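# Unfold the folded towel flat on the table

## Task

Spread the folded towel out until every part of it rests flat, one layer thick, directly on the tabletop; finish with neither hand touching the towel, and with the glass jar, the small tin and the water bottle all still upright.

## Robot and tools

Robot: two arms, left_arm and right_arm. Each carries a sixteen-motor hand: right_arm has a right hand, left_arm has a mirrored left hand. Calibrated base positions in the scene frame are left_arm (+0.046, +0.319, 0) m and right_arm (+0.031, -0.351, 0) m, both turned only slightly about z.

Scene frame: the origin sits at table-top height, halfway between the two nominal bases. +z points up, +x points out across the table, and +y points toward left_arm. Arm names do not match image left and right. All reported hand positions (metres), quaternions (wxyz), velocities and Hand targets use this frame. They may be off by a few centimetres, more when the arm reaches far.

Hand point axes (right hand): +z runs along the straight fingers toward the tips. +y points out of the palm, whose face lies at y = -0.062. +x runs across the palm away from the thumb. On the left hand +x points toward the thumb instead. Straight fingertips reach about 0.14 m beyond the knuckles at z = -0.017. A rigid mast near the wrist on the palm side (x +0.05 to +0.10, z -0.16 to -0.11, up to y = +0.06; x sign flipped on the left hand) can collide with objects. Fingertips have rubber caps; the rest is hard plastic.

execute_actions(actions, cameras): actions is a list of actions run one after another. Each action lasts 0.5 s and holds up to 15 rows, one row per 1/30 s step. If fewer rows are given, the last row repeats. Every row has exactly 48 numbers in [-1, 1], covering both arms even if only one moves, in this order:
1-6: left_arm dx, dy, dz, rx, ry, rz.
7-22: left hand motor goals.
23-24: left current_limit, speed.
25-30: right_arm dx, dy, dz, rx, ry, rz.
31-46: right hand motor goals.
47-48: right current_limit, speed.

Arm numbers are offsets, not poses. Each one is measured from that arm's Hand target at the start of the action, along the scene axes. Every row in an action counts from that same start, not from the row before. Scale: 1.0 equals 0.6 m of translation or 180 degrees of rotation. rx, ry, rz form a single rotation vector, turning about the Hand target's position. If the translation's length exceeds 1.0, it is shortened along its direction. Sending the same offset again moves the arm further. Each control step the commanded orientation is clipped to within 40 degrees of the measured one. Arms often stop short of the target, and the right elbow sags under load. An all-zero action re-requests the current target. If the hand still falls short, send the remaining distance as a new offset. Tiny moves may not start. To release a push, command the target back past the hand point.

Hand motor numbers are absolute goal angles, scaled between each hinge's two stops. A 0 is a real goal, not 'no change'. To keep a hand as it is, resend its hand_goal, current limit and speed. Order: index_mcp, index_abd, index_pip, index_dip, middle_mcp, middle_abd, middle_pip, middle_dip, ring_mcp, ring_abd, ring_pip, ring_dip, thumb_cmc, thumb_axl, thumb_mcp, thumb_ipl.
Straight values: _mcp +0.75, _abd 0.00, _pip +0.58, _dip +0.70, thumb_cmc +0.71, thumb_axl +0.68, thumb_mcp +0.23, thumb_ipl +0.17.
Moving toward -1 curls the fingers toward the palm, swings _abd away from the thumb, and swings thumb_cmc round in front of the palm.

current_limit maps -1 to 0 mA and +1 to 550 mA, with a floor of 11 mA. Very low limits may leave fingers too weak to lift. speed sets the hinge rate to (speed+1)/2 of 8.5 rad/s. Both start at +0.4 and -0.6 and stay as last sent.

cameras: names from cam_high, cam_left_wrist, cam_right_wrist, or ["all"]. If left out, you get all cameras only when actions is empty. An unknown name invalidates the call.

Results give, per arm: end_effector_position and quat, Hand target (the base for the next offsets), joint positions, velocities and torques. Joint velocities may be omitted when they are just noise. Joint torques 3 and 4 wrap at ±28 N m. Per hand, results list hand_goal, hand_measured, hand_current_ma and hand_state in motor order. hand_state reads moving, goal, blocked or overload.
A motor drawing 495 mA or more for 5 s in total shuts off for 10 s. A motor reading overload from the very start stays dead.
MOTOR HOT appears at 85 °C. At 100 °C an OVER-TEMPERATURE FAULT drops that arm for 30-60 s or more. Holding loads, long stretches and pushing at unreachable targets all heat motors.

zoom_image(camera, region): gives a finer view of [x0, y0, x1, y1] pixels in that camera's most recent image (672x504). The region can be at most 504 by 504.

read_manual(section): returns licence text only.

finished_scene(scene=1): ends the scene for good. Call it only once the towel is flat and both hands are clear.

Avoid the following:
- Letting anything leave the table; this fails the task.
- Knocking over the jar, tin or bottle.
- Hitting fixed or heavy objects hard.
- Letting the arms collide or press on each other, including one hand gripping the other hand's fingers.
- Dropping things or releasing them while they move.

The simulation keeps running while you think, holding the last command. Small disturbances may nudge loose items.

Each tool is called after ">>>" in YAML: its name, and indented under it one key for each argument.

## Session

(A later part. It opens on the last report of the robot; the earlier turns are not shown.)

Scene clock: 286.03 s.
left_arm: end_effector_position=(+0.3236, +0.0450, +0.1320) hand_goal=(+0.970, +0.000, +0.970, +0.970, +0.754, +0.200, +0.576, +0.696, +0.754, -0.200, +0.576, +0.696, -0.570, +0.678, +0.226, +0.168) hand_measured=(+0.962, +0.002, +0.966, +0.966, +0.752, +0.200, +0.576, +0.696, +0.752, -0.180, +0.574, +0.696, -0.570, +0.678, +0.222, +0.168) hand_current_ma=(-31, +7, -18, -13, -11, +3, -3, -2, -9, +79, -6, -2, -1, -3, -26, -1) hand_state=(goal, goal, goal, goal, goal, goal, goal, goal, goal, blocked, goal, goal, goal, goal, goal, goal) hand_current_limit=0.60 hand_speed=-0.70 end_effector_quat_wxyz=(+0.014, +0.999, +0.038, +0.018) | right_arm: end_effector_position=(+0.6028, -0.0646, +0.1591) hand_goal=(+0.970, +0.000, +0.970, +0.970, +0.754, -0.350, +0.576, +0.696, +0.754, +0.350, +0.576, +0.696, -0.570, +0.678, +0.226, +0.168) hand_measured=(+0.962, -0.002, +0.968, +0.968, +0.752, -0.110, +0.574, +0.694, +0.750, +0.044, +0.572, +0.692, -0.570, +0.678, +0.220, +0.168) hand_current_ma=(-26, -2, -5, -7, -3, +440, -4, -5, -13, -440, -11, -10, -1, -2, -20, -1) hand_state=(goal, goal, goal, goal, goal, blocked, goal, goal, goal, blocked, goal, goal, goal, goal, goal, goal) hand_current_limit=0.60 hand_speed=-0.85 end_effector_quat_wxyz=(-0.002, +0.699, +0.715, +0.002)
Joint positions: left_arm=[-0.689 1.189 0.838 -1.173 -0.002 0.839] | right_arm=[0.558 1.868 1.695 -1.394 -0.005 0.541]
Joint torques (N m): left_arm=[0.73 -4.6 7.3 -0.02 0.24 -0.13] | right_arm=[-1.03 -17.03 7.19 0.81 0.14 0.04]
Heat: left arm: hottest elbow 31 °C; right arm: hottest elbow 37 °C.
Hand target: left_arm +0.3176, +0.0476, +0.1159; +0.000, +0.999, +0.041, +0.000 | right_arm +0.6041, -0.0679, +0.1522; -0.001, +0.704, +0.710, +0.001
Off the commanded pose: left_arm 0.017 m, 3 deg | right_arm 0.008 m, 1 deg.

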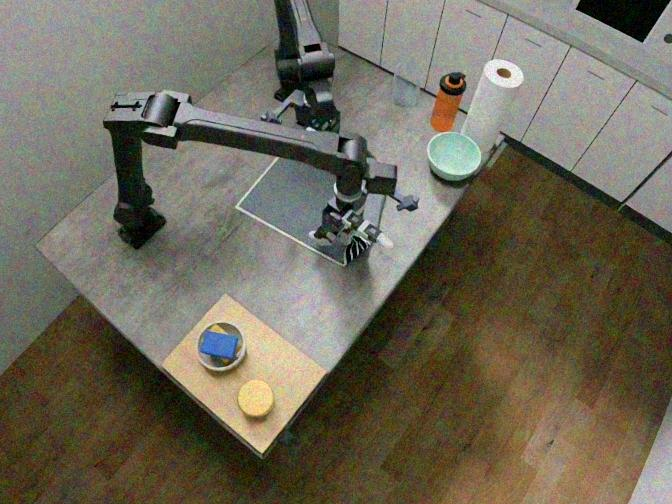

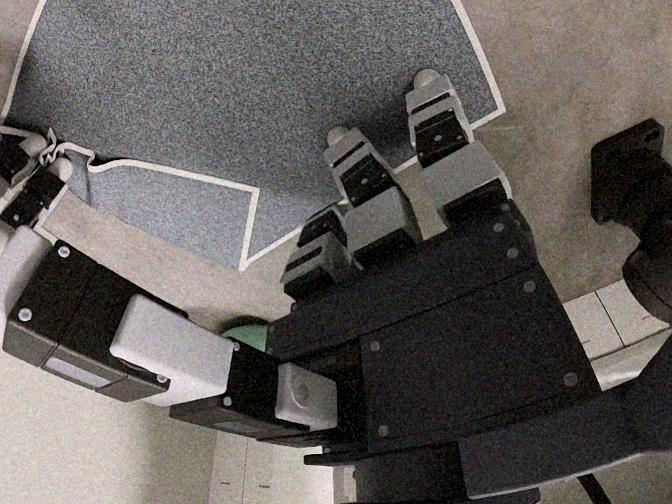

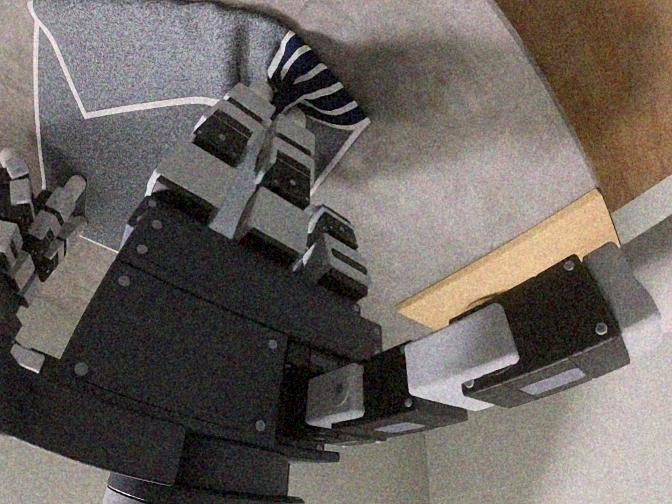

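>>> execute_actions:
  actions:
    - [[-0.075,0,0,0,0,0,0.97,0,0.97,0.97,0.754,0.2,0.576,0.696,0.754,-0.2,0.576,0.696,-0.571,0.678,0.226,0.168,0.6,-0.7,-0.07,0,0,0,0,0,0.97,0,0.97,0.97,0.754,-0.35,0.576,0.696,0.754,0.35,0.576,0.696,-0.571,0.678,0.226,0.168,0.6,-0.85]]
  cameras: ["all"]

Scene clock: 288.80 s.
left_arm: end_effector_position=(+0.2821, +0.0429, +0.1326) hand_goal=(+0.970, +0.000, +0.970, +0.970, +0.754, +0.200, +0.576, +0.696, +0.754, -0.200, +0.576, +0.696, -0.570, +0.678, +0.226, +0.168) hand_measured=(+0.964, +0.002, +0.966, +0.966, +0.752, +0.202, +0.576, +0.696, +0.748, -0.176, +0.572, +0.694, -0.570, +0.678, +0.222, +0.168) hand_current_ma=(-30, +7, -18, -13, -12, +5, -3, -2, -30, +94, -13, -5, +2, -3, -26, -1) hand_state=(goal, goal, goal, goal, goal, goal, goal, goal, goal, blocked, goal, goal, goal, goal, goal, goal) hand_current_limit=0.60 hand_speed=-0.70 end_effector_quat_wxyz=(+0.018, +0.999, +0.041, +0.019) | right_arm: end_effector_position=(+0.5630, -0.0671, +0.1532) hand_goal=(+0.970, +0.000, +0.970, +0.970, +0.754, -0.350, +0.576, +0.696, +0.754, +0.350, +0.576, +0.696, -0.570, +0.678, +0.226, +0.168) hand_measured=(+0.964, -0.002, +0.968, +0.968, +0.752, -0.110, +0.574, +0.694, +0.750, +0.044, +0.572, +0.692, -0.570, +0.678, +0.220, +0.168) hand_current_ma=(-22, -2, -6, -7, -7, +440, -6, -6, -11, -440, -9, -9, +0, -2, -20, -1) hand_state=(goal, goal, goal, goal, goal, blocked, goal, goal, goal, blocked, goal, goal, goal, goal, goal, goal) hand_current_limit=0.60 hand_speed=-0.85 end_effector_quat_wxyz=(-0.002, +0.701, +0.713, -0.002)
Joint positions: left_arm=[-0.787 1.094 0.768 -1.193 -0.002 0.737] | right_arm=[0.594 1.787 1.564 -1.353 -0.004 0.582]
Joint torques (N m): left_arm=[0.44 -3.84 6.93 -0.24 0.26 -0.14] | right_arm=[-0.97 -16.38 7.15 0.92 0.11 0.06]
Heat: left arm: hottest elbow 31 °C; right arm: hottest elbow 36 °C.
Hand target: left_arm +0.2726, +0.0476, +0.1159; +0.000, +0.999, +0.041, +0.000 | right_arm +0.5622, -0.0678, +0.1522; -0.001, +0.704, +0.710, +0.001
Off the commanded pose: left_arm 0.020 m, 3 deg | right_arm 0.002 m, 1 deg.

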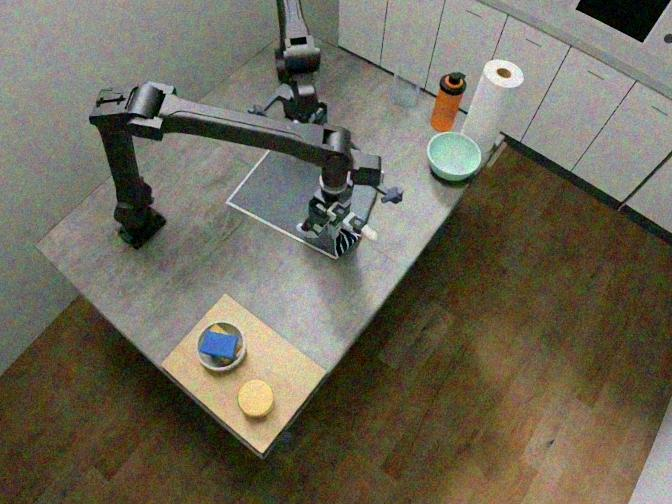

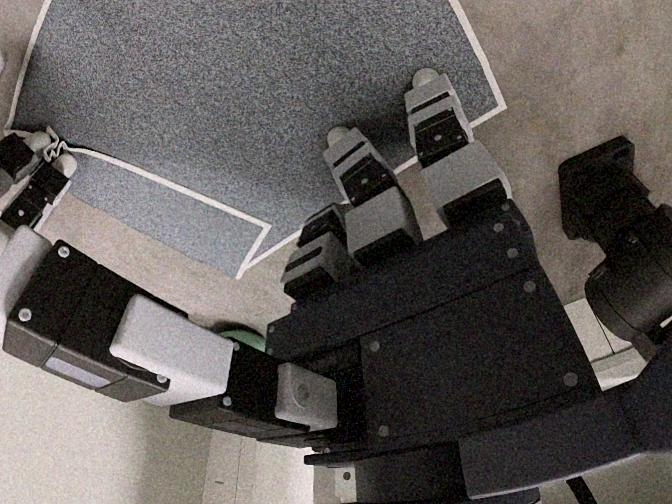

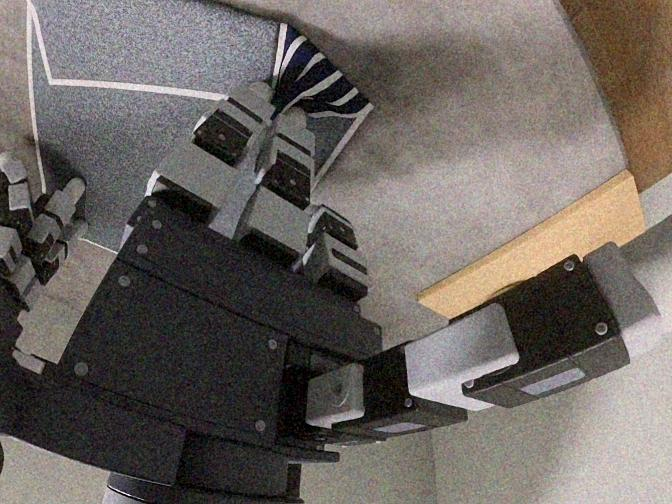

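>>> execute_actions:
  actions:
    - [[0.01,0,0,0,0,0,0.97,0,0.97,0.97,0.754,0.2,0.576,0.696,0.754,-0.2,0.576,0.696,-0.571,0.678,0.226,0.168,0.6,-0.7,0.02,0,0.11,0,0,0,0.97,0,0.97,0.97,0.754,-0.35,0.576,0.696,0.754,0.35,0.576,0.696,-0.571,0.678,0.226,0.168,0.6,-0.85]]
    - [[0,0,0,0,0,0,0.97,0,0.97,0.97,0.754,0.2,0.576,0.696,0.754,-0.2,0.576,0.696,-0.571,0.678,0.226,0.168,0.6,-0.7,0.1,0,0.05,0,0,0.017,0.97,0,0.97,0.97,0.754,-0.35,0.576,0.696,0.754,0.35,0.576,0.696,-0.571,0.678,0.226,0.168,0.6,-0.85]]
    - [[0,0,0,0,0,0,0.97,0,0.97,0.97,0.754,0.2,0.576,0.696,0.754,-0.2,0.576,0.696,-0.571,0.678,0.226,0.168,0.6,-0.7,0.08,0.012,-0.02,0,0,0.016,0.97,0,0.97,0.97,0.754,-0.35,0.576,0.696,0.754,0.35,0.576,0.696,-0.571,0.678,0.226,0.168,0.6,-0.85]]
  cameras: ["all"]

Scene clock: 292.87 s.
left_arm: end_effector_position=(+0.2821, +0.0429, +0.1318) hand_goal=(+0.970, +0.000, +0.970, +0.970, +0.754, +0.200, +0.576, +0.696, +0.754, -0.200, +0.576, +0.696, -0.570, +0.678, +0.226, +0.168) hand_measured=(+0.964, +0.002, +0.966, +0.966, +0.750, +0.202, +0.574, +0.696, +0.748, -0.176, +0.572, +0.694, -0.570, +0.678, +0.222, +0.168) hand_current_ma=(-30, +7, -18, -13, -21, +9, -6, -2, -28, +92, -13, -5, +2, -3, -26, -1) hand_state=(goal, goal, goal, goal, goal, goal, goal, goal, goal, blocked, goal, goal, goal, goal, goal, goal) hand_current_limit=0.60 hand_speed=-0.70 end_effector_quat_wxyz=(+0.017, +0.999, +0.041, +0.018) | right_arm: end_effector_position=(+0.6663, -0.0591, +0.2045) hand_goal=(+0.970, +0.000, +0.970, +0.970, +0.754, -0.350, +0.576, +0.696, +0.754, +0.350, +0.576, +0.696, -0.570, +0.678, +0.226, +0.168) hand_measured=(+0.966, -0.002, +0.968, +0.968, +0.760, -0.110, +0.578, +0.698, +0.768, +0.044, +0.586, +0.702, -0.570, +0.678, +0.220, +0.168) hand_current_ma=(-13, -2, -6, -7, +19, +440, +7, +3, +47, -440, +29, +16, +1, -2, -20, -1) hand_state=(goal, goal, goal, goal, goal, blocked, goal, goal, goal, blocked, goal, goal, goal, goal, goal, goal) hand_current_limit=0.60 hand_speed=-0.85 end_effector_quat_wxyz=(-0.013, +0.664, +0.747, -0.028)
Joint positions: left_arm=[-0.787 1.097 0.768 -1.193 -0.002 0.736] | right_arm=[0.501 2.064 2.128 -1.697 -0.006 0.387]
Joint torques (N m): left_arm=[1.67 -2.9 7.61 -0.06 0.29 0.02] | right_arm=[-1.49 -20.54 12.97 -0.03 0.23 -0.12]
Heat: left arm: hottest elbow 31 °C; right arm: hottest elbow 36 °C.
Hand target: left_arm +0.2786, +0.0476, +0.1159; +0.000, +0.999, +0.041, +0.000 | right_arm +0.6823, -0.0608, +0.2361; -0.001, +0.667, +0.745, +0.001
Off the commanded pose: left_arm 0.017 m, 3 deg | right_arm 0.035 m, 4 deg.

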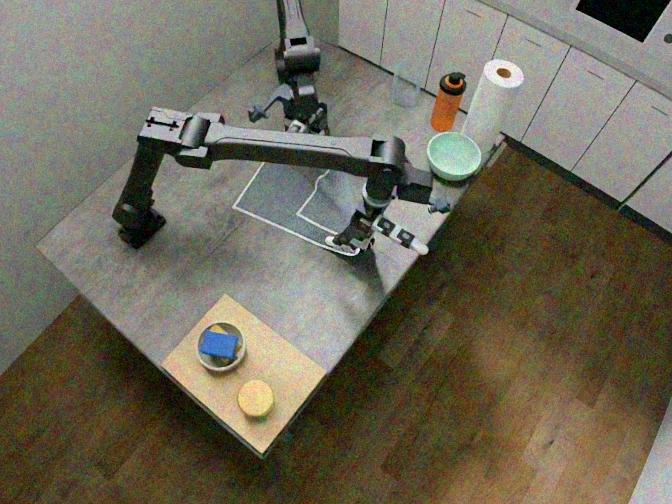

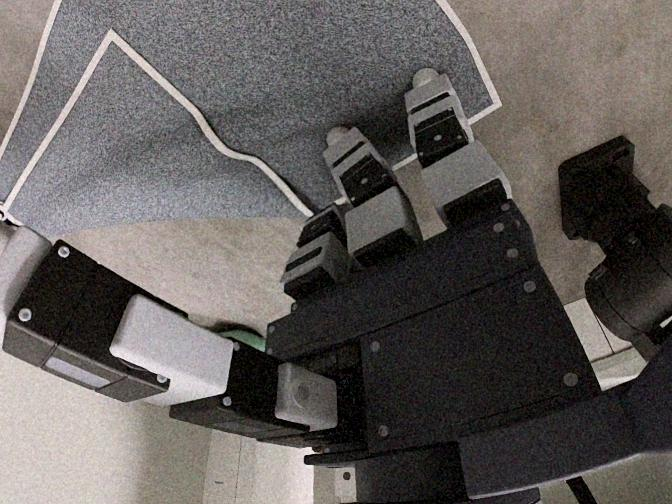

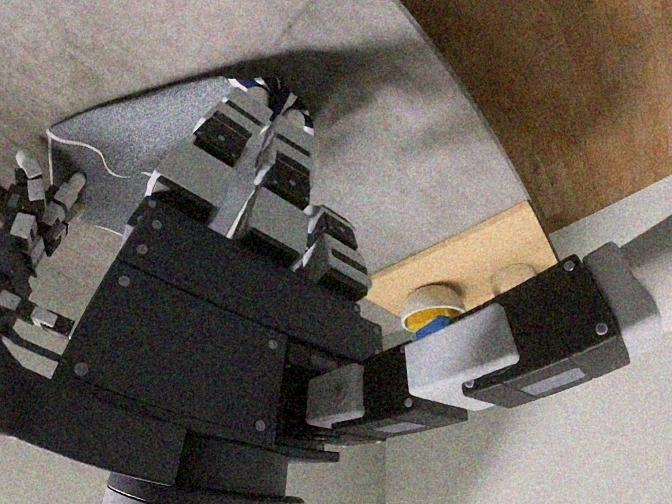

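>>> execute_actions:
  actions:
    - [[0,0,0,0,0,0,0.97,0,0.97,0.97,0.754,0.2,0.576,0.696,0.754,-0.2,0.576,0.696,-0.571,0.678,0.226,0.168,0.6,-0.7,0.03,0,-0.08,0,0,0,0.97,0,0.97,0.97,0.754,-0.35,0.576,0.696,0.754,0.35,0.576,0.696,-0.571,0.678,0.226,0.168,0.6,-0.85]]
    - [[0,0,0,0,0,0,0.97,0,0.97,0.97,0.754,0.2,0.576,0.696,0.754,-0.2,0.576,0.696,-0.571,0.678,0.226,0.168,0.6,-0.7,0.02,0,-0.08,0,0,0,0.97,0,0.97,0.97,0.754,-0.35,0.576,0.696,0.754,0.35,0.576,0.696,-0.571,0.678,0.226,0.168,0.6,-0.85]]
  cameras: ["all"]

>>> zoom_image:
  camera: "cam_high"
  region: [220, 130, 470, 300]

Scene clock: 295.30 s.
left_arm: end_effector_position=(+0.2821, +0.0429, +0.1318) hand_goal=(+0.970, +0.000, +0.970, +0.970, +0.754, +0.200, +0.576, +0.696, +0.754, -0.200, +0.576, +0.696, -0.570, +0.678, +0.226, +0.168) hand_measured=(+0.964, +0.002, +0.966, +0.966, +0.750, +0.202, +0.574, +0.696, +0.748, -0.176, +0.572, +0.694, -0.570, +0.678, +0.222, +0.168) hand_current_ma=(-30, +7, -18, -13, -21, +9, -6, -2, -28, +92, -13, -5, +2, -3, -26, -1) hand_state=(goal, goal, goal, goal, goal, goal, goal, goal, goal, blocked, goal, goal, goal, goal, goal, goal) hand_current_limit=0.60 hand_speed=-0.70 end_effector_quat_wxyz=(+0.017, +0.999, +0.041, +0.018) | right_arm: end_effector_position=(+0.7001, -0.0494, +0.1522) hand_goal=(+0.970, +0.000, +0.970, +0.970, +0.754, -0.350, +0.576, +0.696, +0.754, +0.350, +0.576, +0.696, -0.570, +0.678, +0.226, +0.168) hand_measured=(+0.966, -0.002, +0.968, +0.968, +0.764, -0.112, +0.586, +0.702, +0.786, +0.044, +0.596, +0.708, -0.570, +0.678, +0.220, +0.168) hand_current_ma=(-12, -2, -6, -7, +33, +440, +28, +19, +123, -440, +70, +39, +1, -2, -20, -1) hand_state=(goal, goal, goal, goal, goal, blocked, goal, goal, blocked, blocked, blocked, goal, goal, goal, goal, goal) hand_current_limit=0.60 hand_speed=-0.85 end_effector_quat_wxyz=(-0.006, +0.660, +0.751, +0.001)
Joint positions: left_arm=[-0.787 1.097 0.768 -1.193 -0.002 0.736] | right_arm=[0.486 2.127 2.086 -1.533 -0.012 0.361]
Joint torques (N m): left_arm=[1.67 -2.96 7.61 -0.05 0.29 0.02] | right_arm=[-2.61 -19.43 8.24 1.13 0.49 -0.01]
Heat: left arm: hottest elbow 31 °C; right arm: hottest elbow 36 °C.
Hand target: left_arm +0.2786, +0.0476, +0.1159; +0.000, +0.999, +0.041, +0.000 | right_arm +0.7123, -0.0609, +0.1402; -0.001, +0.667, +0.745, +0.001
Off the commanded pose: left_arm 0.017 m, 3 deg | right_arm 0.020 m, 1 deg.

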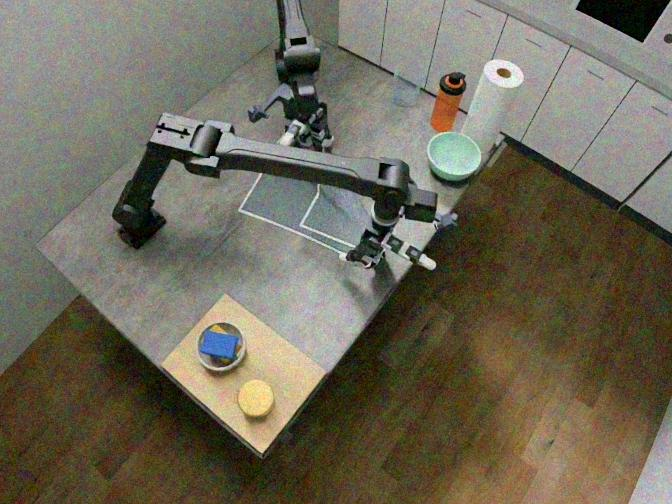

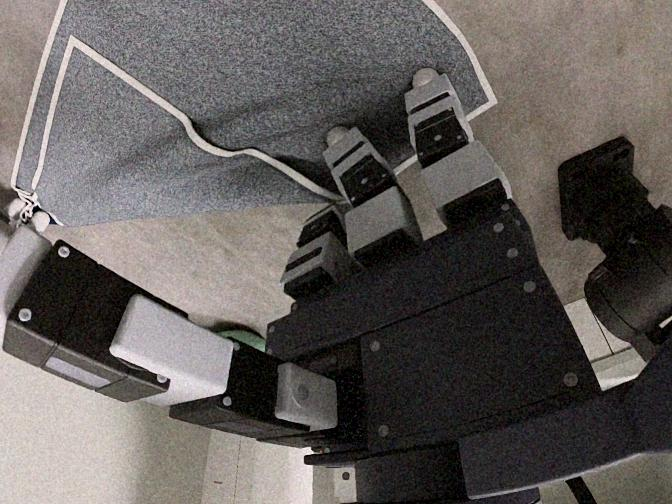

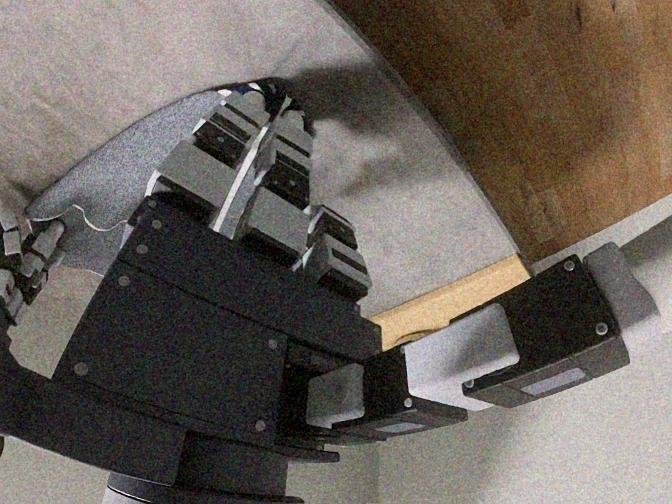

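Scaled by 2.016.

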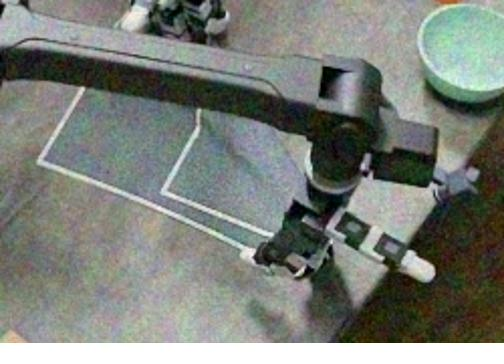

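>>> execute_actions:
  actions:
    - [[0,0,0,0,0,0,0.97,0,0.97,0.97,0.754,0.2,0.576,0.696,0.754,-0.2,0.576,0.696,-0.571,0.678,0.226,0.168,0.6,-0.7,0,0,-0.03,0,0,0,0.97,0,0.97,0.97,0.754,-0.35,0.576,0.696,0.754,0.35,0.576,0.696,-0.571,0.678,0.226,0.168,0.6,-0.85]]
    - [[0,0,0,0,0,0,0.97,0,0.97,0.97,0.754,0.2,0.576,0.696,0.754,-0.2,0.576,0.696,-0.571,0.678,0.226,0.168,0.6,-0.7,0,0,0,0,0,0,0.97,0,0.97,0.97,0.754,0.1,0.576,0.696,0.754,-0.1,0.576,0.696,-0.571,0.678,0.226,0.168,0.6,-0.75]]
    - [[0,0,0.1,0,0,0,0.97,0,0.97,0.97,0.754,0.2,0.576,0.696,0.754,-0.2,0.576,0.696,-0.571,0.678,0.226,0.168,0.6,-0.7,0,0,0.01,0,0,0,0.97,0,0.97,0.97,0.754,0.2,0.576,0.696,0.754,-0.2,0.576,0.696,-0.571,0.678,0.226,0.168,0.6,-0.75]]
    - [[0,0,0.05,0,0,0,0.97,0,0.97,0.97,0.754,0.2,0.576,0.696,0.754,-0.2,0.576,0.696,-0.571,0.678,0.226,0.168,0.6,-0.7,0,0,0.12,0,0,0,0.97,0,0.97,0.97,0.754,0.2,0.576,0.696,0.754,-0.2,0.576,0.696,-0.571,0.678,0.226,0.168,0.6,-0.7]]
  cameras: ["all"]

Scene clock: 301.63 s.
left_arm: end_effector_position=(+0.2725, +0.0518, +0.1909) hand_goal=(+0.970, +0.000, +0.970, +0.970, +0.754, +0.200, +0.576, +0.696, +0.754, -0.200, +0.576, +0.696, -0.570, +0.678, +0.226, +0.168) hand_measured=(+0.962, +0.002, +0.966, +0.966, +0.752, +0.202, +0.574, +0.696, +0.750, -0.196, +0.574, +0.694, -0.570, +0.678, +0.222, +0.168) hand_current_ma=(-35, +6, -18, -13, -11, +5, -6, -2, -13, +17, -10, -6, +2, -3, -26, -1) hand_state=(goal, goal, goal, goal, goal, goal, goal, goal, goal, goal, goal, goal, goal, goal, goal, goal) hand_current_limit=0.60 hand_speed=-0.70 end_effector_quat_wxyz=(-0.009, +0.999, +0.041, -0.008) | right_arm: end_effector_position=(+0.7009, -0.0612, +0.1876) hand_goal=(+0.970, +0.000, +0.970, +0.970, +0.754, +0.200, +0.576, +0.696, +0.754, -0.200, +0.576, +0.696, -0.570, +0.678, +0.226, +0.168) hand_measured=(+0.964, -0.002, +0.968, +0.968, +0.754, +0.196, +0.578, +0.698, +0.754, -0.198, +0.578, +0.698, -0.570, +0.678, +0.220, +0.168) hand_current_ma=(-16, -2, -6, -7, -1, -10, +5, +7, +1, +5, +5, +7, +1, -2, -20, -1) hand_state=(goal, goal, goal, goal, goal, goal, goal, goal, goal, goal, goal, goal, goal, goal, goal, goal) hand_current_limit=0.60 hand_speed=-0.70 end_effector_quat_wxyz=(-0.007, +0.663, +0.748, -0.011)
Joint positions: left_arm=[-0.787 1.066 0.923 -1.452 -0.002 0.736] | right_arm=[0.472 2.133 2.192 -1.655 -0.005 0.357]
Joint torques (N m): left_arm=[1.61 -5.36 11.04 -0.32 0.26 0.03] | right_arm=[-1.55 -19.55 12.64 -0.16 0.21 -0.02]
Heat: left arm: hottest elbow 31 °C; right arm: hottest elbow 36 °C.
Hand target: left_arm +0.2786, +0.0476, +0.2061; +0.000, +0.999, +0.041, +0.000 | right_arm +0.7122, -0.0607, +0.2002; -0.001, +0.667, +0.746, +0.001
Off the commanded pose: left_arm 0.017 m, 1 deg | right_arm 0.017 m, 2 deg.

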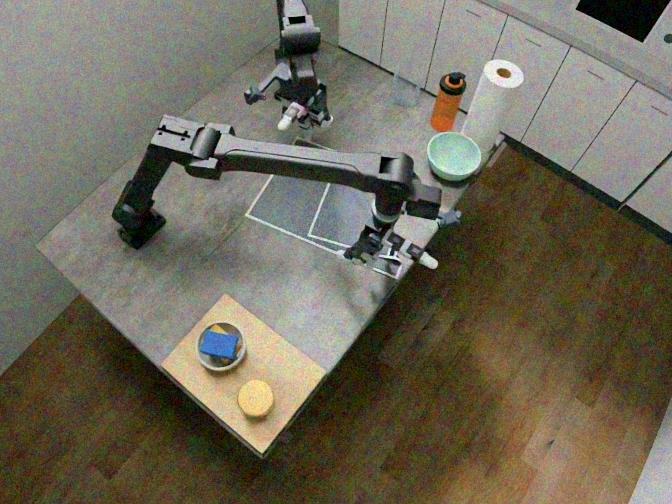

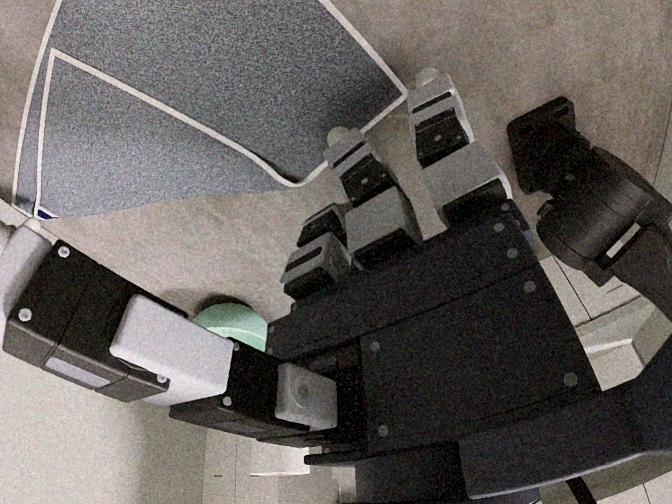

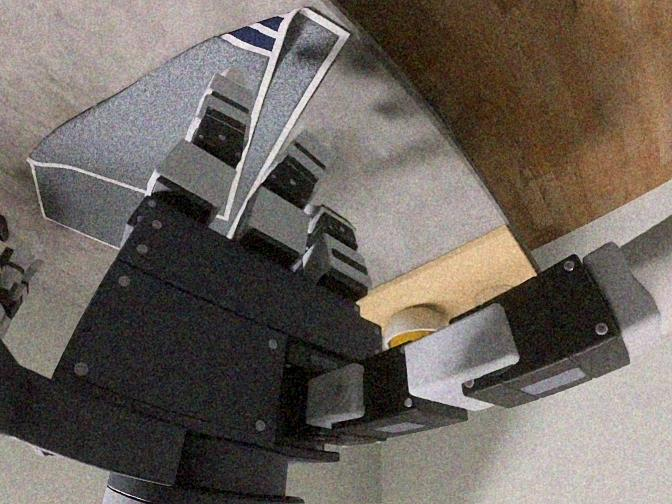

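>>> execute_actions:
  actions:
    - [[0,0,0.05,0,0,0,0.97,0,0.97,0.97,0.754,0.2,0.576,0.696,0.754,-0.2,0.576,0.696,-0.571,0.678,0.226,0.168,0.6,-0.7,-0.02,-0.05,0.08,0,0,0,0.97,0,0.97,0.97,0.754,0.2,0.576,0.696,0.754,-0.2,0.576,0.696,-0.571,0.678,0.226,0.168,0.6,-0.7]]
    - [[0,0,0,0,0,0,0.97,0,0.97,0.97,0.754,0.2,0.576,0.696,0.754,-0.2,0.576,0.696,-0.571,0.678,0.226,0.168,0.6,-0.7,-0.13,-0.15,0,0,0,-0.05,0.97,0,0.97,0.97,0.754,0.2,0.576,0.696,0.754,-0.2,0.576,0.696,-0.571,0.678,0.226,0.168,0.6,-0.7]]
    - [[0,0,0,0,0,0,0.97,0,0.97,0.97,0.754,0.2,0.576,0.696,0.754,-0.2,0.576,0.696,-0.571,0.678,0.226,0.168,0.6,-0.7,-0.15,-0.15,0,0,0,-0.05,0.97,0,0.97,0.97,0.754,0.2,0.576,0.696,0.754,-0.2,0.576,0.696,-0.571,0.678,0.226,0.168,0.6,-0.7]]
  cameras: ["all"]

>>> zoom_image:
  camera: "cam_high"
  region: [220, 110, 470, 300]

Scene clock: 304.90 s.
left_arm: end_effector_position=(+0.2732, +0.0510, +0.2207) hand_goal=(+0.970, +0.000, +0.970, +0.970, +0.754, +0.200, +0.576, +0.696, +0.754, -0.200, +0.576, +0.696, -0.570, +0.678, +0.226, +0.168) hand_measured=(+0.962, +0.002, +0.966, +0.966, +0.752, +0.202, +0.574, +0.696, +0.752, -0.196, +0.574, +0.694, -0.570, +0.678, +0.222, +0.168) hand_current_ma=(-35, +6, -18, -13, -11, +4, -6, -2, -12, +15, -9, -6, +2, -3, -26, -1) hand_state=(goal, goal, goal, goal, goal, goal, goal, goal, goal, goal, goal, goal, goal, goal, goal, goal) hand_current_limit=0.60 hand_speed=-0.70 end_effector_quat_wxyz=(-0.009, +0.999, +0.041, -0.008) | right_arm: end_effector_position=(+0.5258, -0.2761, +0.2464) hand_goal=(+0.970, +0.000, +0.970, +0.970, +0.754, +0.200, +0.576, +0.696, +0.754, -0.200, +0.576, +0.696, -0.570, +0.678, +0.226, +0.168) hand_measured=(+0.964, -0.002, +0.968, +0.968, +0.754, +0.198, +0.574, +0.698, +0.754, -0.200, +0.574, +0.698, -0.570, +0.678, +0.222, +0.168) hand_current_ma=(-21, -3, -6, -7, -2, -6, -3, +6, -2, -1, -3, +5, -1, -2, -16, -1) hand_state=(goal, goal, goal, goal, goal, goal, goal, goal, goal, goal, goal, goal, goal, goal, goal, goal) hand_current_limit=0.60 hand_speed=-0.70 end_effector_quat_wxyz=(-0.004, +0.775, +0.632, -0.006)
Joint positions: left_arm=[-0.787 1.06 0.998 -1.533 -0.002 0.736] | right_arm=[0.262 1.474 1.424 -1.534 -0.002 0.468]
Joint torques (N m): left_arm=[1.55 -5.42 11.11 -0.32 0.26 0.03] | right_arm=[0.73 -10.52 9.24 0.61 0.08 0.07]
Heat: left arm: hottest elbow 31 °C; right arm: hottest elbow 36 °C.
Hand target: left_arm +0.2786, +0.0476, +0.2360; +0.000, +0.999, +0.041, +0.000 | right_arm +0.5321, -0.2707, +0.2480; -0.001, +0.775, +0.632, +0.001
Off the commanded pose: left_arm 0.017 m, 1 deg | right_arm 0.008 m, 1 deg.

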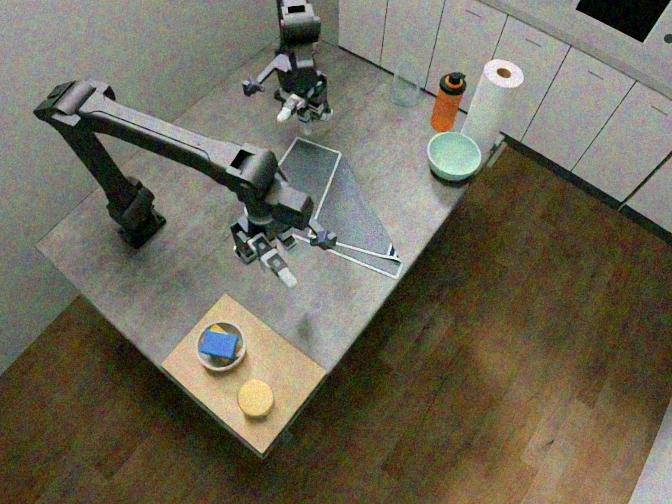

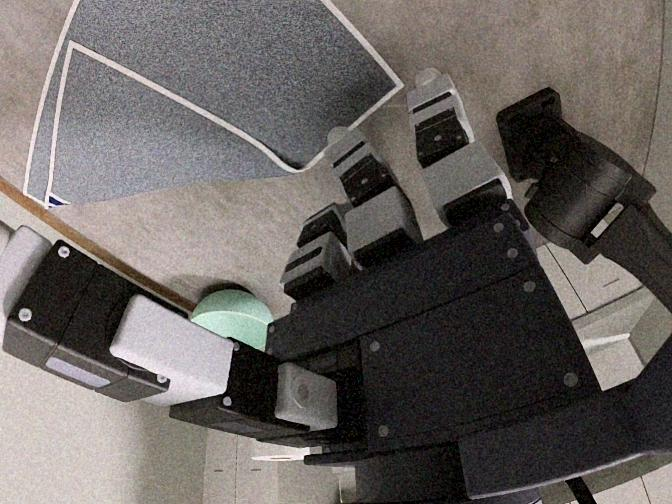

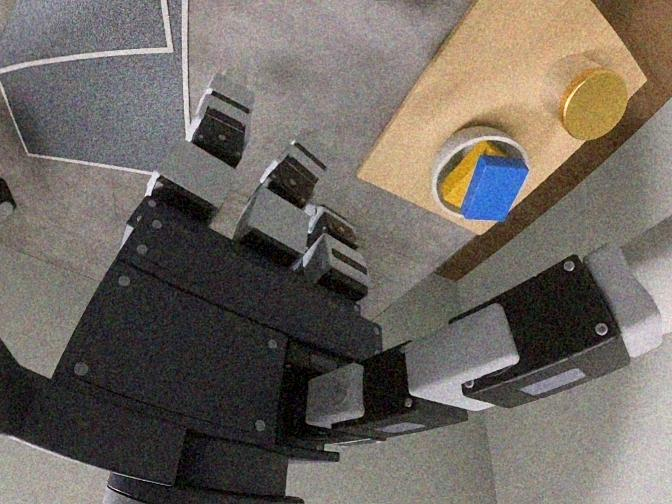

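Scaled by 2.016.

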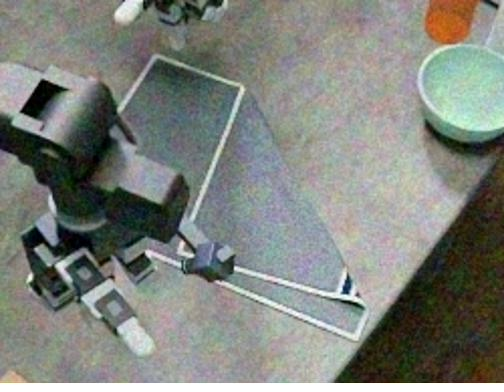

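>>> execute_actions:
  actions:
    - [[0.126,0.012,0,0,0,0.19,0.97,0,0.97,0.97,0.754,0.2,0.576,0.696,0.754,-0.2,0.576,0.696,-0.571,0.678,0.226,0.168,0.6,-0.7,-0.14,-0.08,0,0,0,0,0.97,0,0.97,0.97,0.754,0.2,0.576,0.696,0.754,-0.2,0.576,0.696,-0.571,0.678,0.226,0.168,0.6,-0.7]]
    - [[0.126,0.012,0,0,0,0.2,0.97,0,0.97,0.97,0.754,0.2,0.576,0.696,0.754,-0.2,0.576,0.696,-0.571,0.678,0.226,0.168,0.6,-0.7,0,0,0,0,0,0,0.97,0,0.97,0.97,0.754,0.2,0.576,0.696,0.754,-0.2,0.576,0.696,-0.571,0.678,0.226,0.168,0.6,-0.7]]
    - [[0.126,0.012,0,0,0,0.2,0.97,0,0.97,0.97,0.754,0.2,0.576,0.696,0.754,-0.2,0.576,0.696,-0.571,0.678,0.226,0.168,0.6,-0.7,0,0,0,0,0,0,0.97,0,0.97,0.97,0.754,0.2,0.576,0.696,0.754,-0.2,0.576,0.696,-0.571,0.678,0.226,0.168,0.6,-0.7]]
  cameras: ["all"]

Scene clock: 310.30 s.
left_arm: end_effector_position=(+0.4965, +0.0694, +0.2190) hand_goal=(+0.970, +0.000, +0.970, +0.970, +0.754, +0.200, +0.576, +0.696, +0.754, -0.200, +0.576, +0.696, -0.570, +0.678, +0.226, +0.168) hand_measured=(+0.966, +0.002, +0.966, +0.966, +0.752, +0.200, +0.576, +0.696, +0.752, -0.198, +0.576, +0.694, -0.570, +0.678, +0.222, +0.168) hand_current_ma=(-22, +7, -16, -13, -7, +1, -4, -2, -10, +9, -2, -6, -3, -3, -26, -1) hand_state=(goal, goal, goal, goal, goal, goal, goal, goal, goal, goal, goal, goal, goal, goal, goal, goal) hand_current_limit=0.60 hand_speed=-0.70 end_effector_quat_wxyz=(-0.015, +0.576, +0.818, +0.000) | right_arm: end_effector_position=(+0.4423, -0.3207, +0.2461) hand_goal=(+0.970, +0.000, +0.970, +0.970, +0.754, +0.200, +0.576, +0.696, +0.754, -0.200, +0.576, +0.696, -0.570, +0.678, +0.226, +0.168) hand_measured=(+0.962, -0.002, +0.968, +0.968, +0.754, +0.198, +0.574, +0.698, +0.754, -0.200, +0.574, +0.698, -0.570, +0.678, +0.222, +0.168) hand_current_ma=(-22, -4, -5, -7, -1, -6, -4, +5, -1, -1, -3, +5, -1, -2, -15, -1) hand_state=(goal, goal, goal, goal, goal, goal, goal, goal, goal, goal, goal, goal, goal, goal, goal, goal) hand_current_limit=0.60 hand_speed=-0.70 end_effector_quat_wxyz=(-0.002, +0.778, +0.629, -0.002)
Joint positions: left_arm=[-0.703 1.625 1.526 -1.502 0.002 -1.013] | right_arm=[0.202 1.232 1.19 -1.535 -0.002 0.418]
Joint torques (N m): left_arm=[1.96 -14.33 11.54 -0.4 -0.03 -0.15] | right_arm=[-0.56 -6.48 9.2 0.29 0.07 -0.16]
Heat: left arm: hottest elbow 31 °C; right arm: hottest elbow 36 °C.
Hand target: left_arm +0.5053, +0.0692, +0.2360; +0.000, +0.567, +0.824, +0.000 | right_arm +0.4482, -0.3188, +0.2481; -0.001, +0.775, +0.632, +0.001
Off the commanded pose: left_arm 0.019 m, 2 deg | right_arm 0.007 m, 1 deg.

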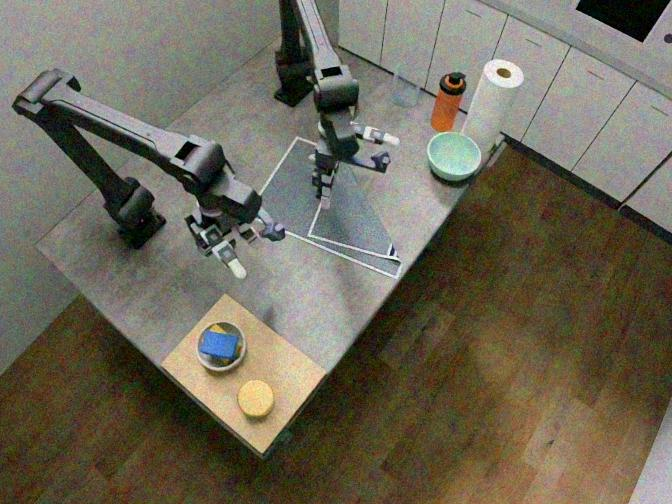

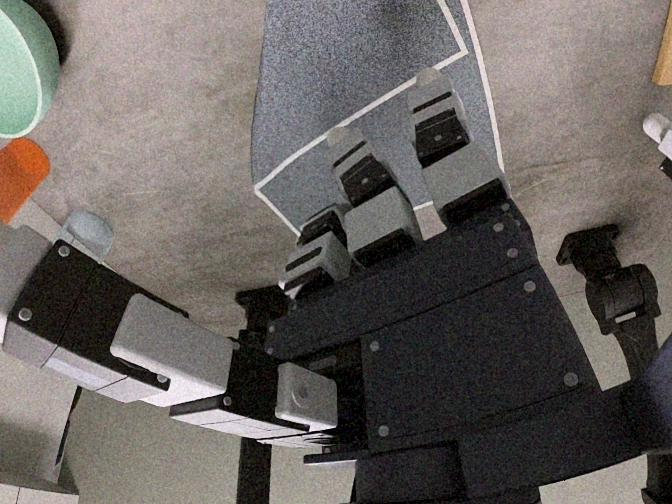

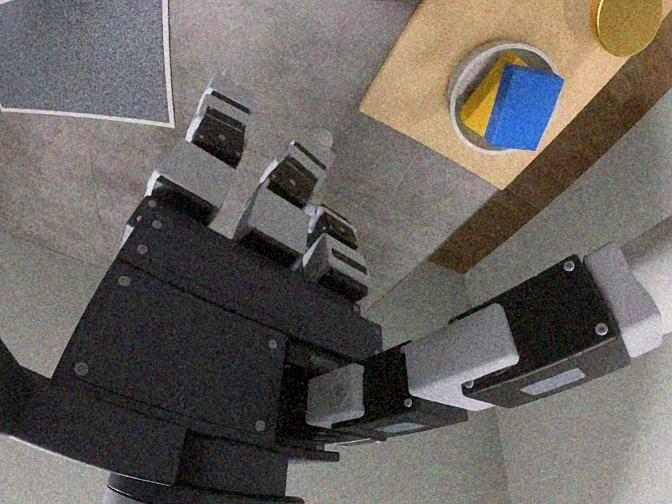

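>>> execute_actions:
  actions:
    - [[-0.031,-0.073,-0.09,0,0,-0.024,0.97,0,0.97,0.97,0.754,0.2,0.576,0.696,0.754,-0.2,0.576,0.696,-0.571,0.678,0.226,0.168,0.6,-0.7,0,0,0,0,0,0,0.97,0,0.97,0.97,0.754,0.2,0.576,0.696,0.754,-0.2,0.576,0.696,-0.571,0.678,0.226,0.168,0.6,-0.7]]
  cameras: ["cam_left_wrist"]

>>> zoom_image:
  camera: "cam_left_wrist"
  region: [250, 0, 550, 220]

Scene clock: 317.93 s.
left_arm: end_effector_position=(+0.4824, +0.0267, +0.1836) hand_goal=(+0.970, +0.000, +0.970, +0.970, +0.754, +0.200, +0.576, +0.696, +0.754, -0.200, +0.576, +0.696, -0.570, +0.678, +0.226, +0.168) hand_measured=(+0.966, +0.002, +0.966, +0.966, +0.752, +0.200, +0.576, +0.696, +0.752, -0.198, +0.576, +0.694, -0.570, +0.678, +0.222, +0.168) hand_current_ma=(-21, +7, -15, -13, -9, +1, -4, -2, -11, +9, -2, -6, -1, -3, -26, -1) hand_state=(goal, goal, goal, goal, goal, goal, goal, goal, goal, goal, goal, goal, goal, goal, goal, goal) hand_current_limit=0.60 hand_speed=-0.70 end_effector_quat_wxyz=(-0.005, +0.603, +0.798, +0.000) | right_arm: end_effector_position=(+0.4423, -0.3207, +0.2461) hand_goal=(+0.970, +0.000, +0.970, +0.970, +0.754, +0.200, +0.576, +0.696, +0.754, -0.200, +0.576, +0.696, -0.570, +0.678, +0.226, +0.168) hand_measured=(+0.962, -0.002, +0.968, +0.968, +0.754, +0.198, +0.574, +0.698, +0.754, -0.200, +0.574, +0.698, -0.570, +0.678, +0.222, +0.168) hand_current_ma=(-22, -4, -5, -7, -1, -6, -4, +5, -1, -1, -3, +5, -1, -2, -15, -1) hand_state=(goal, goal, goal, goal, goal, goal, goal, goal, goal, goal, goal, goal, goal, goal, goal, goal) hand_current_limit=0.60 hand_speed=-0.70 end_effector_quat_wxyz=(-0.002, +0.778, +0.629, -0.002)
Joint positions: left_arm=[-0.785 1.654 1.468 -1.394 0.002 -1.027] | right_arm=[0.202 1.232 1.19 -1.535 -0.002 0.418]
Joint torques (N m): left_arm=[1.14 -13.63 8.83 0.69 -0.05 -0.15] | right_arm=[0.21 -5.6 9.26 0.38 0.08 -0.16]
Heat: left arm: hottest elbow 31 °C; right arm: hottest elbow 35 °C.
Hand target: left_arm +0.4868, +0.0255, +0.1818; +0.000, +0.598, +0.802, +0.000 | right_arm +0.4482, -0.3188, +0.2481; -0.001, +0.775, +0.632, +0.001
Off the commanded pose: left_arm 0.005 m, 1 deg | right_arm 0.006 m, 1 deg.
Images, in order (width x height): cam_left_wrist 672x504.

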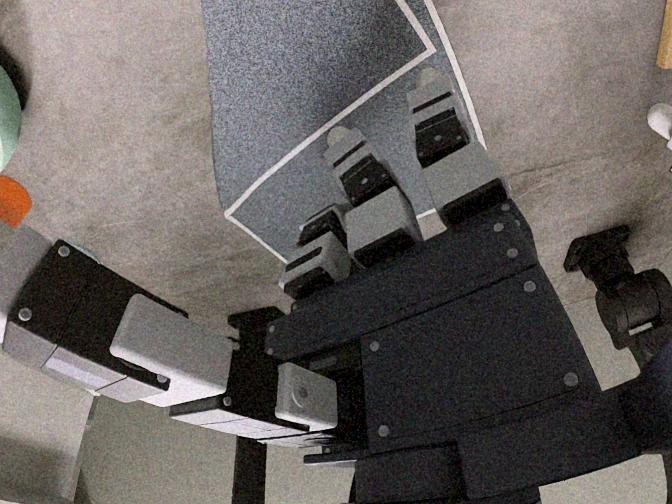

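Scaled by 1.680 from the camera's 672x504 image, which has a finer 960x720 frame.

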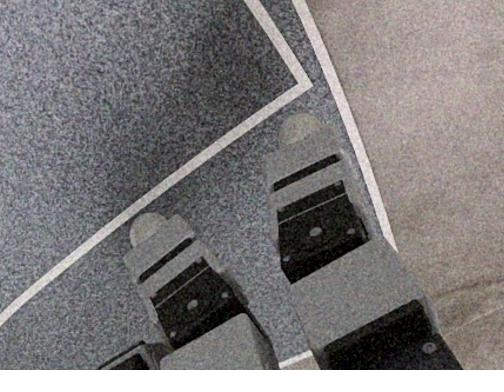

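>>> execute_actions:
  actions:
    - [[0.016,-0.006,-0.04,0,0,-0.021,0.97,0,0.97,0.97,0.754,0.2,0.576,0.696,0.754,-0.2,0.576,0.696,-0.571,0.678,0.226,0.168,0.6,-0.7,0,0,0,0,0,0,0.97,0,0.97,0.97,0.754,0.2,0.576,0.696,0.754,-0.2,0.576,0.696,-0.571,0.678,0.226,0.168,0.6,-0.7]]
    - [[0,0,-0.03,0,0,0,0.97,0,0.97,0.97,0.754,0.2,0.576,0.696,0.754,-0.2,0.576,0.696,-0.571,0.678,0.226,0.168,0.6,-0.7,0,0,0,0,0,0,0.97,0,0.97,0.97,0.754,0.2,0.576,0.696,0.754,-0.2,0.576,0.696,-0.571,0.678,0.226,0.168,0.6,-0.7]]
  cameras: ["cam_left_wrist"]

>>> zoom_image:
  camera: "cam_left_wrist"
  region: [250, 0, 550, 220]

Scene clock: 320.57 s.
left_arm: end_effector_position=(+0.4884, +0.0191, +0.1463) hand_goal=(+0.970, +0.000, +0.970, +0.970, +0.754, +0.200, +0.576, +0.696, +0.754, -0.200, +0.576, +0.696, -0.570, +0.678, +0.226, +0.168) hand_measured=(+0.966, +0.002, +0.966, +0.966, +0.752, +0.200, +0.576, +0.696, +0.752, -0.198, +0.576, +0.694, -0.570, +0.678, +0.222, +0.168) hand_current_ma=(-19, +7, -14, -13, -7, +1, -4, -2, -10, +9, -2, -6, +0, -3, -26, -1) hand_state=(goal, goal, goal, goal, goal, goal, goal, goal, goal, goal, goal, goal, goal, goal, goal, goal) hand_current_limit=0.60 hand_speed=-0.70 end_effector_quat_wxyz=(+0.000, +0.625, +0.780, -0.001) | right_arm: end_effector_position=(+0.4423, -0.3207, +0.2461) hand_goal=(+0.970, +0.000, +0.970, +0.970, +0.754, +0.200, +0.576, +0.696, +0.754, -0.200, +0.576, +0.696, -0.570, +0.678, +0.226, +0.168) hand_measured=(+0.962, -0.002, +0.968, +0.968, +0.754, +0.198, +0.574, +0.698, +0.754, -0.200, +0.574, +0.698, -0.570, +0.678, +0.222, +0.168) hand_current_ma=(-22, -4, -5, -7, -1, -6, -4, +5, -1, -1, -3, +5, -1, -2, -15, -1) hand_state=(goal, goal, goal, goal, goal, goal, goal, goal, goal, goal, goal, goal, goal, goal, goal, goal) hand_current_limit=0.60 hand_speed=-0.70 end_effector_quat_wxyz=(-0.002, +0.778, +0.629, -0.002)
Joint positions: left_arm=[-0.785 1.683 1.404 -1.291 0.002 -0.97] | right_arm=[0.202 1.232 1.19 -1.535 -0.002 0.418]
Joint torques (N m): left_arm=[2.43 -13.57 8.5 0.73 -0.06 0.08] | right_arm=[-0.15 -6.01 9.35 0.38 0.09 -0.11]
Heat: left arm: hottest elbow 31 °C; right arm: hottest elbow 35 °C.
Hand target: left_arm +0.4964, +0.0219, +0.1399; +0.000, +0.624, +0.782, +0.000 | right_arm +0.4482, -0.3188, +0.2481; -0.001, +0.775, +0.632, +0.001
Off the commanded pose: left_arm 0.011 m, 0 deg | right_arm 0.006 m, 1 deg.
Images, in order (width x height): cam_left_wrist 672x504.

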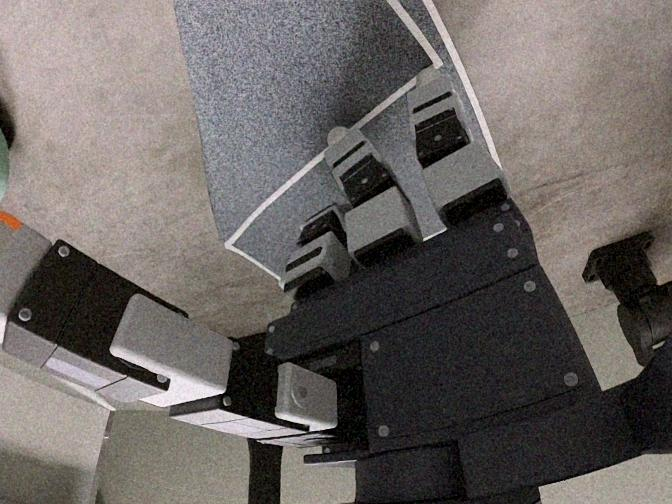

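Scaled by 1.680 from the camera's 672x504 image, which has a finer 960x720 frame.

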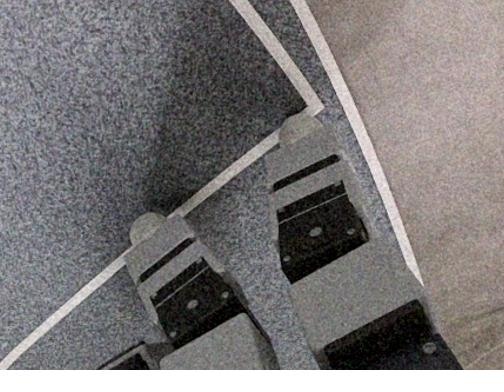

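>>> execute_actions:
  actions:
    - [[0,0.008,-0.034,0,0,0,0.97,0,0.97,0.97,0.754,0.2,0.576,0.696,0.754,-0.2,0.576,0.696,-0.571,0.678,0.226,0.168,0.6,-0.7,0,0,0,0,0,0,0.97,0,0.97,0.97,0.754,0.2,0.576,0.696,0.754,-0.2,0.576,0.696,-0.571,0.678,0.226,0.168,0.6,-0.7]]
  cameras: ["cam_left_wrist"]

>>> zoom_image:
  camera: "cam_left_wrist"
  region: [250, 0, 550, 220]

Scene clock: 322.77 s.
left_arm: end_effector_position=(+0.4911, +0.0203, +0.1360) hand_goal=(+0.970, +0.000, +0.970, +0.970, +0.754, +0.200, +0.576, +0.696, +0.754, -0.200, +0.576, +0.696, -0.570, +0.678, +0.226, +0.168) hand_measured=(+0.966, +0.002, +0.966, +0.966, +0.756, +0.200, +0.578, +0.696, +0.756, -0.204, +0.576, +0.696, -0.570, +0.678, +0.222, +0.168) hand_current_ma=(-19, +7, -14, -12, +13, +2, +6, +0, +7, -14, +4, -2, +0, -3, -26, -1) hand_state=(goal, goal, goal, goal, goal, goal, goal, goal, goal, goal, goal, goal, goal, goal, goal, goal) hand_current_limit=0.60 hand_speed=-0.70 end_effector_quat_wxyz=(+0.011, +0.626, +0.780, -0.002) | right_arm: end_effector_position=(+0.4423, -0.3207, +0.2461) hand_goal=(+0.970, +0.000, +0.970, +0.970, +0.754, +0.200, +0.576, +0.696, +0.754, -0.200, +0.576, +0.696, -0.570, +0.678, +0.226, +0.168) hand_measured=(+0.962, -0.002, +0.968, +0.968, +0.754, +0.198, +0.574, +0.698, +0.754, -0.200, +0.574, +0.698, -0.570, +0.678, +0.222, +0.168) hand_current_ma=(-22, -4, -5, -7, -1, -6, -4, +5, -1, -1, -3, +5, -1, -2, -15, -1) hand_state=(goal, goal, goal, goal, goal, goal, goal, goal, goal, goal, goal, goal, goal, goal, goal, goal) hand_current_limit=0.60 hand_speed=-0.70 end_effector_quat_wxyz=(-0.002, +0.778, +0.629, -0.002)
Joint positions: left_arm=[-0.779 1.681 1.371 -1.239 0.003 -0.962] | right_arm=[0.202 1.232 1.19 -1.535 -0.002 0.418]
Joint torques (N m): left_arm=[2.49 -12.69 7.54 0.85 -0.09 0.06] | right_arm=[0.56 -6.18 9.32 0.42 0.09 -0.11]
Heat: left arm: hottest elbow 31 °C; right arm: hottest elbow 35 °C.
Hand target: left_arm +0.4964, +0.0265, +0.1196; +0.000, +0.624, +0.782, +0.000 | right_arm +0.4482, -0.3188, +0.2481; -0.001, +0.775, +0.632, +0.001
Off the commanded pose: left_arm 0.018 m, 1 deg | right_arm 0.006 m, 1 deg.
Images, in order (width x height): cam_left_wrist 672x504.

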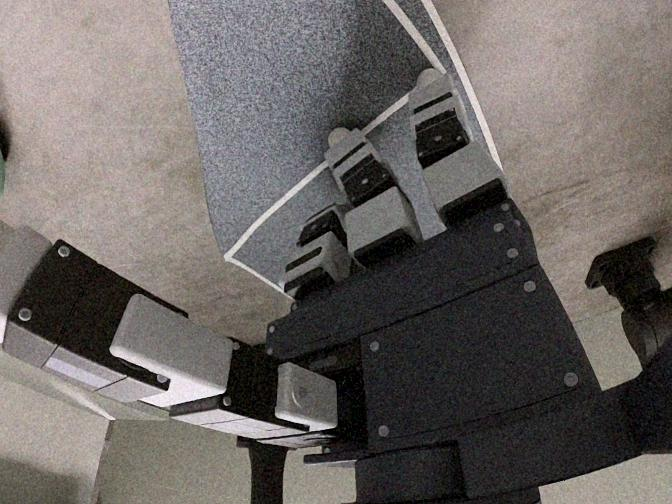

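Scaled by 1.680 from the camera's 672x504 image, which has a finer 960x720 frame.

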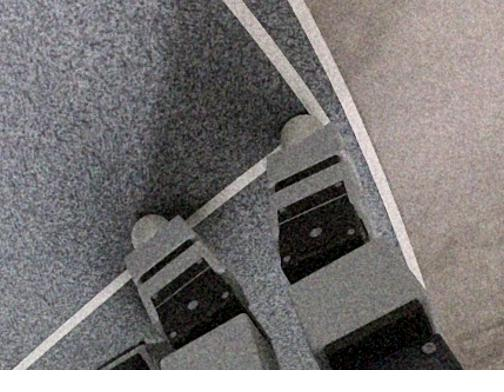

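>>> execute_actions:
  actions:
    - [[0,0,0,0,0,0,0.97,0,0.97,0.97,0.754,-0.05,0.576,0.696,0.754,0.05,0.576,0.696,-0.571,0.678,0.226,0.168,0.7,-0.85,0,0,0,0,0,0,0.97,0,0.97,0.97,0.754,0.2,0.576,0.696,0.754,-0.2,0.576,0.696,-0.571,0.678,0.226,0.168,0.6,-0.7]]
    - [[0,0,0.008,0,0,0,0.97,0,0.97,0.97,0.754,-0.35,0.576,0.696,0.754,0.35,0.576,0.696,-0.571,0.678,0.226,0.168,0.7,-0.85,0,0,0,0,0,0,0.97,0,0.97,0.97,0.754,0.2,0.576,0.696,0.754,-0.2,0.576,0.696,-0.571,0.678,0.226,0.168,0.6,-0.7]]
    - [[0,0,0.006,0,0,0,0.97,0,0.97,0.97,0.754,-0.35,0.576,0.696,0.754,0.35,0.576,0.696,-0.571,0.678,0.226,0.168,0.7,-0.85,0,0,0,0,0,0,0.97,0,0.97,0.97,0.754,0.2,0.576,0.696,0.754,-0.2,0.576,0.696,-0.571,0.678,0.226,0.168,0.6,-0.7]]
  cameras: ["cam_left_wrist"]

>>> zoom_image:
  camera: "cam_left_wrist"
  region: [250, 0, 550, 220]

Scene clock: 325.93 s.
left_arm: end_effector_position=(+0.4920, +0.0197, +0.1373) hand_goal=(+0.970, +0.000, +0.970, +0.970, +0.754, -0.350, +0.576, +0.696, +0.754, +0.350, +0.576, +0.696, -0.570, +0.678, +0.226, +0.168) hand_measured=(+0.966, +0.002, +0.966, +0.966, +0.756, -0.050, +0.578, +0.696, +0.756, +0.070, +0.578, +0.696, -0.570, +0.678, +0.222, +0.168) hand_current_ma=(-19, +7, -14, -12, +5, +468, +6, +0, +10, -467, +5, -1, +0, -3, -26, -1) hand_state=(goal, goal, goal, goal, goal, blocked, goal, goal, goal, blocked, goal, goal, goal, goal, goal, goal) hand_current_limit=0.70 hand_speed=-0.85 end_effector_quat_wxyz=(+0.014, +0.626, +0.780, -0.002) | right_arm: end_effector_position=(+0.4423, -0.3207, +0.2461) hand_goal=(+0.970, +0.000, +0.970, +0.970, +0.754, +0.200, +0.576, +0.696, +0.754, -0.200, +0.576, +0.696, -0.570, +0.678, +0.226, +0.168) hand_measured=(+0.962, -0.002, +0.968, +0.968, +0.754, +0.198, +0.574, +0.698, +0.754, -0.200, +0.574, +0.698, -0.570, +0.678, +0.222, +0.168) hand_current_ma=(-22, -4, -5, -7, -1, -6, -4, +5, -1, -1, -3, +5, -1, -2, -15, -1) hand_state=(goal, goal, goal, goal, goal, goal, goal, goal, goal, goal, goal, goal, goal, goal, goal, goal) hand_current_limit=0.60 hand_speed=-0.70 end_effector_quat_wxyz=(-0.002, +0.778, +0.629, -0.002)
Joint positions: left_arm=[-0.778 1.678 1.371 -1.235 0.003 -0.961] | right_arm=[0.202 1.232 1.19 -1.535 -0.002 0.418]
Joint torques (N m): left_arm=[2.43 -12.98 8.65 -0.24 -0.09 0.07] | right_arm=[-0.91 -5.83 9.11 0.5 0.03 -0.1]
Heat: left arm: hottest elbow 31 °C; right arm: hottest elbow 35 °C.
Hand target: left_arm +0.4964, +0.0266, +0.1279; +0.000, +0.624, +0.782, +0.000 | right_arm +0.4482, -0.3188, +0.2481; -0.001, +0.775, +0.632, +0.001
Off the commanded pose: left_arm 0.012 m, 2 deg | right_arm 0.006 m, 1 deg.
Images, in order (width x height): cam_left_wrist 672x504.

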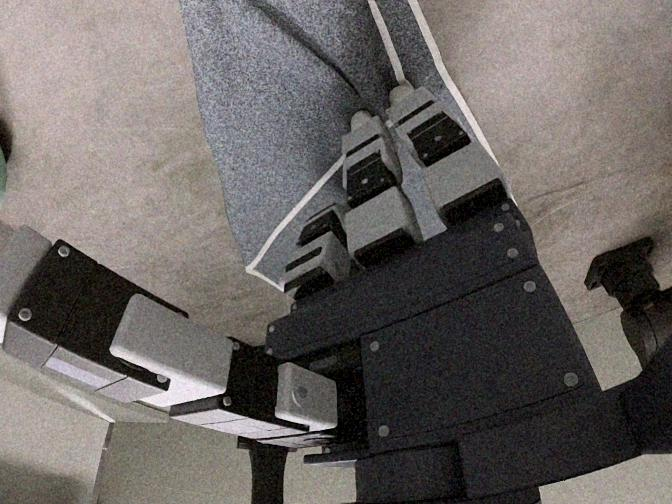

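Scaled by 1.680 from the camera's 672x504 image, which has a finer 960x720 frame.

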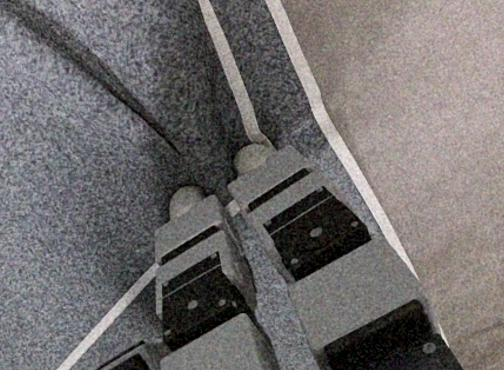

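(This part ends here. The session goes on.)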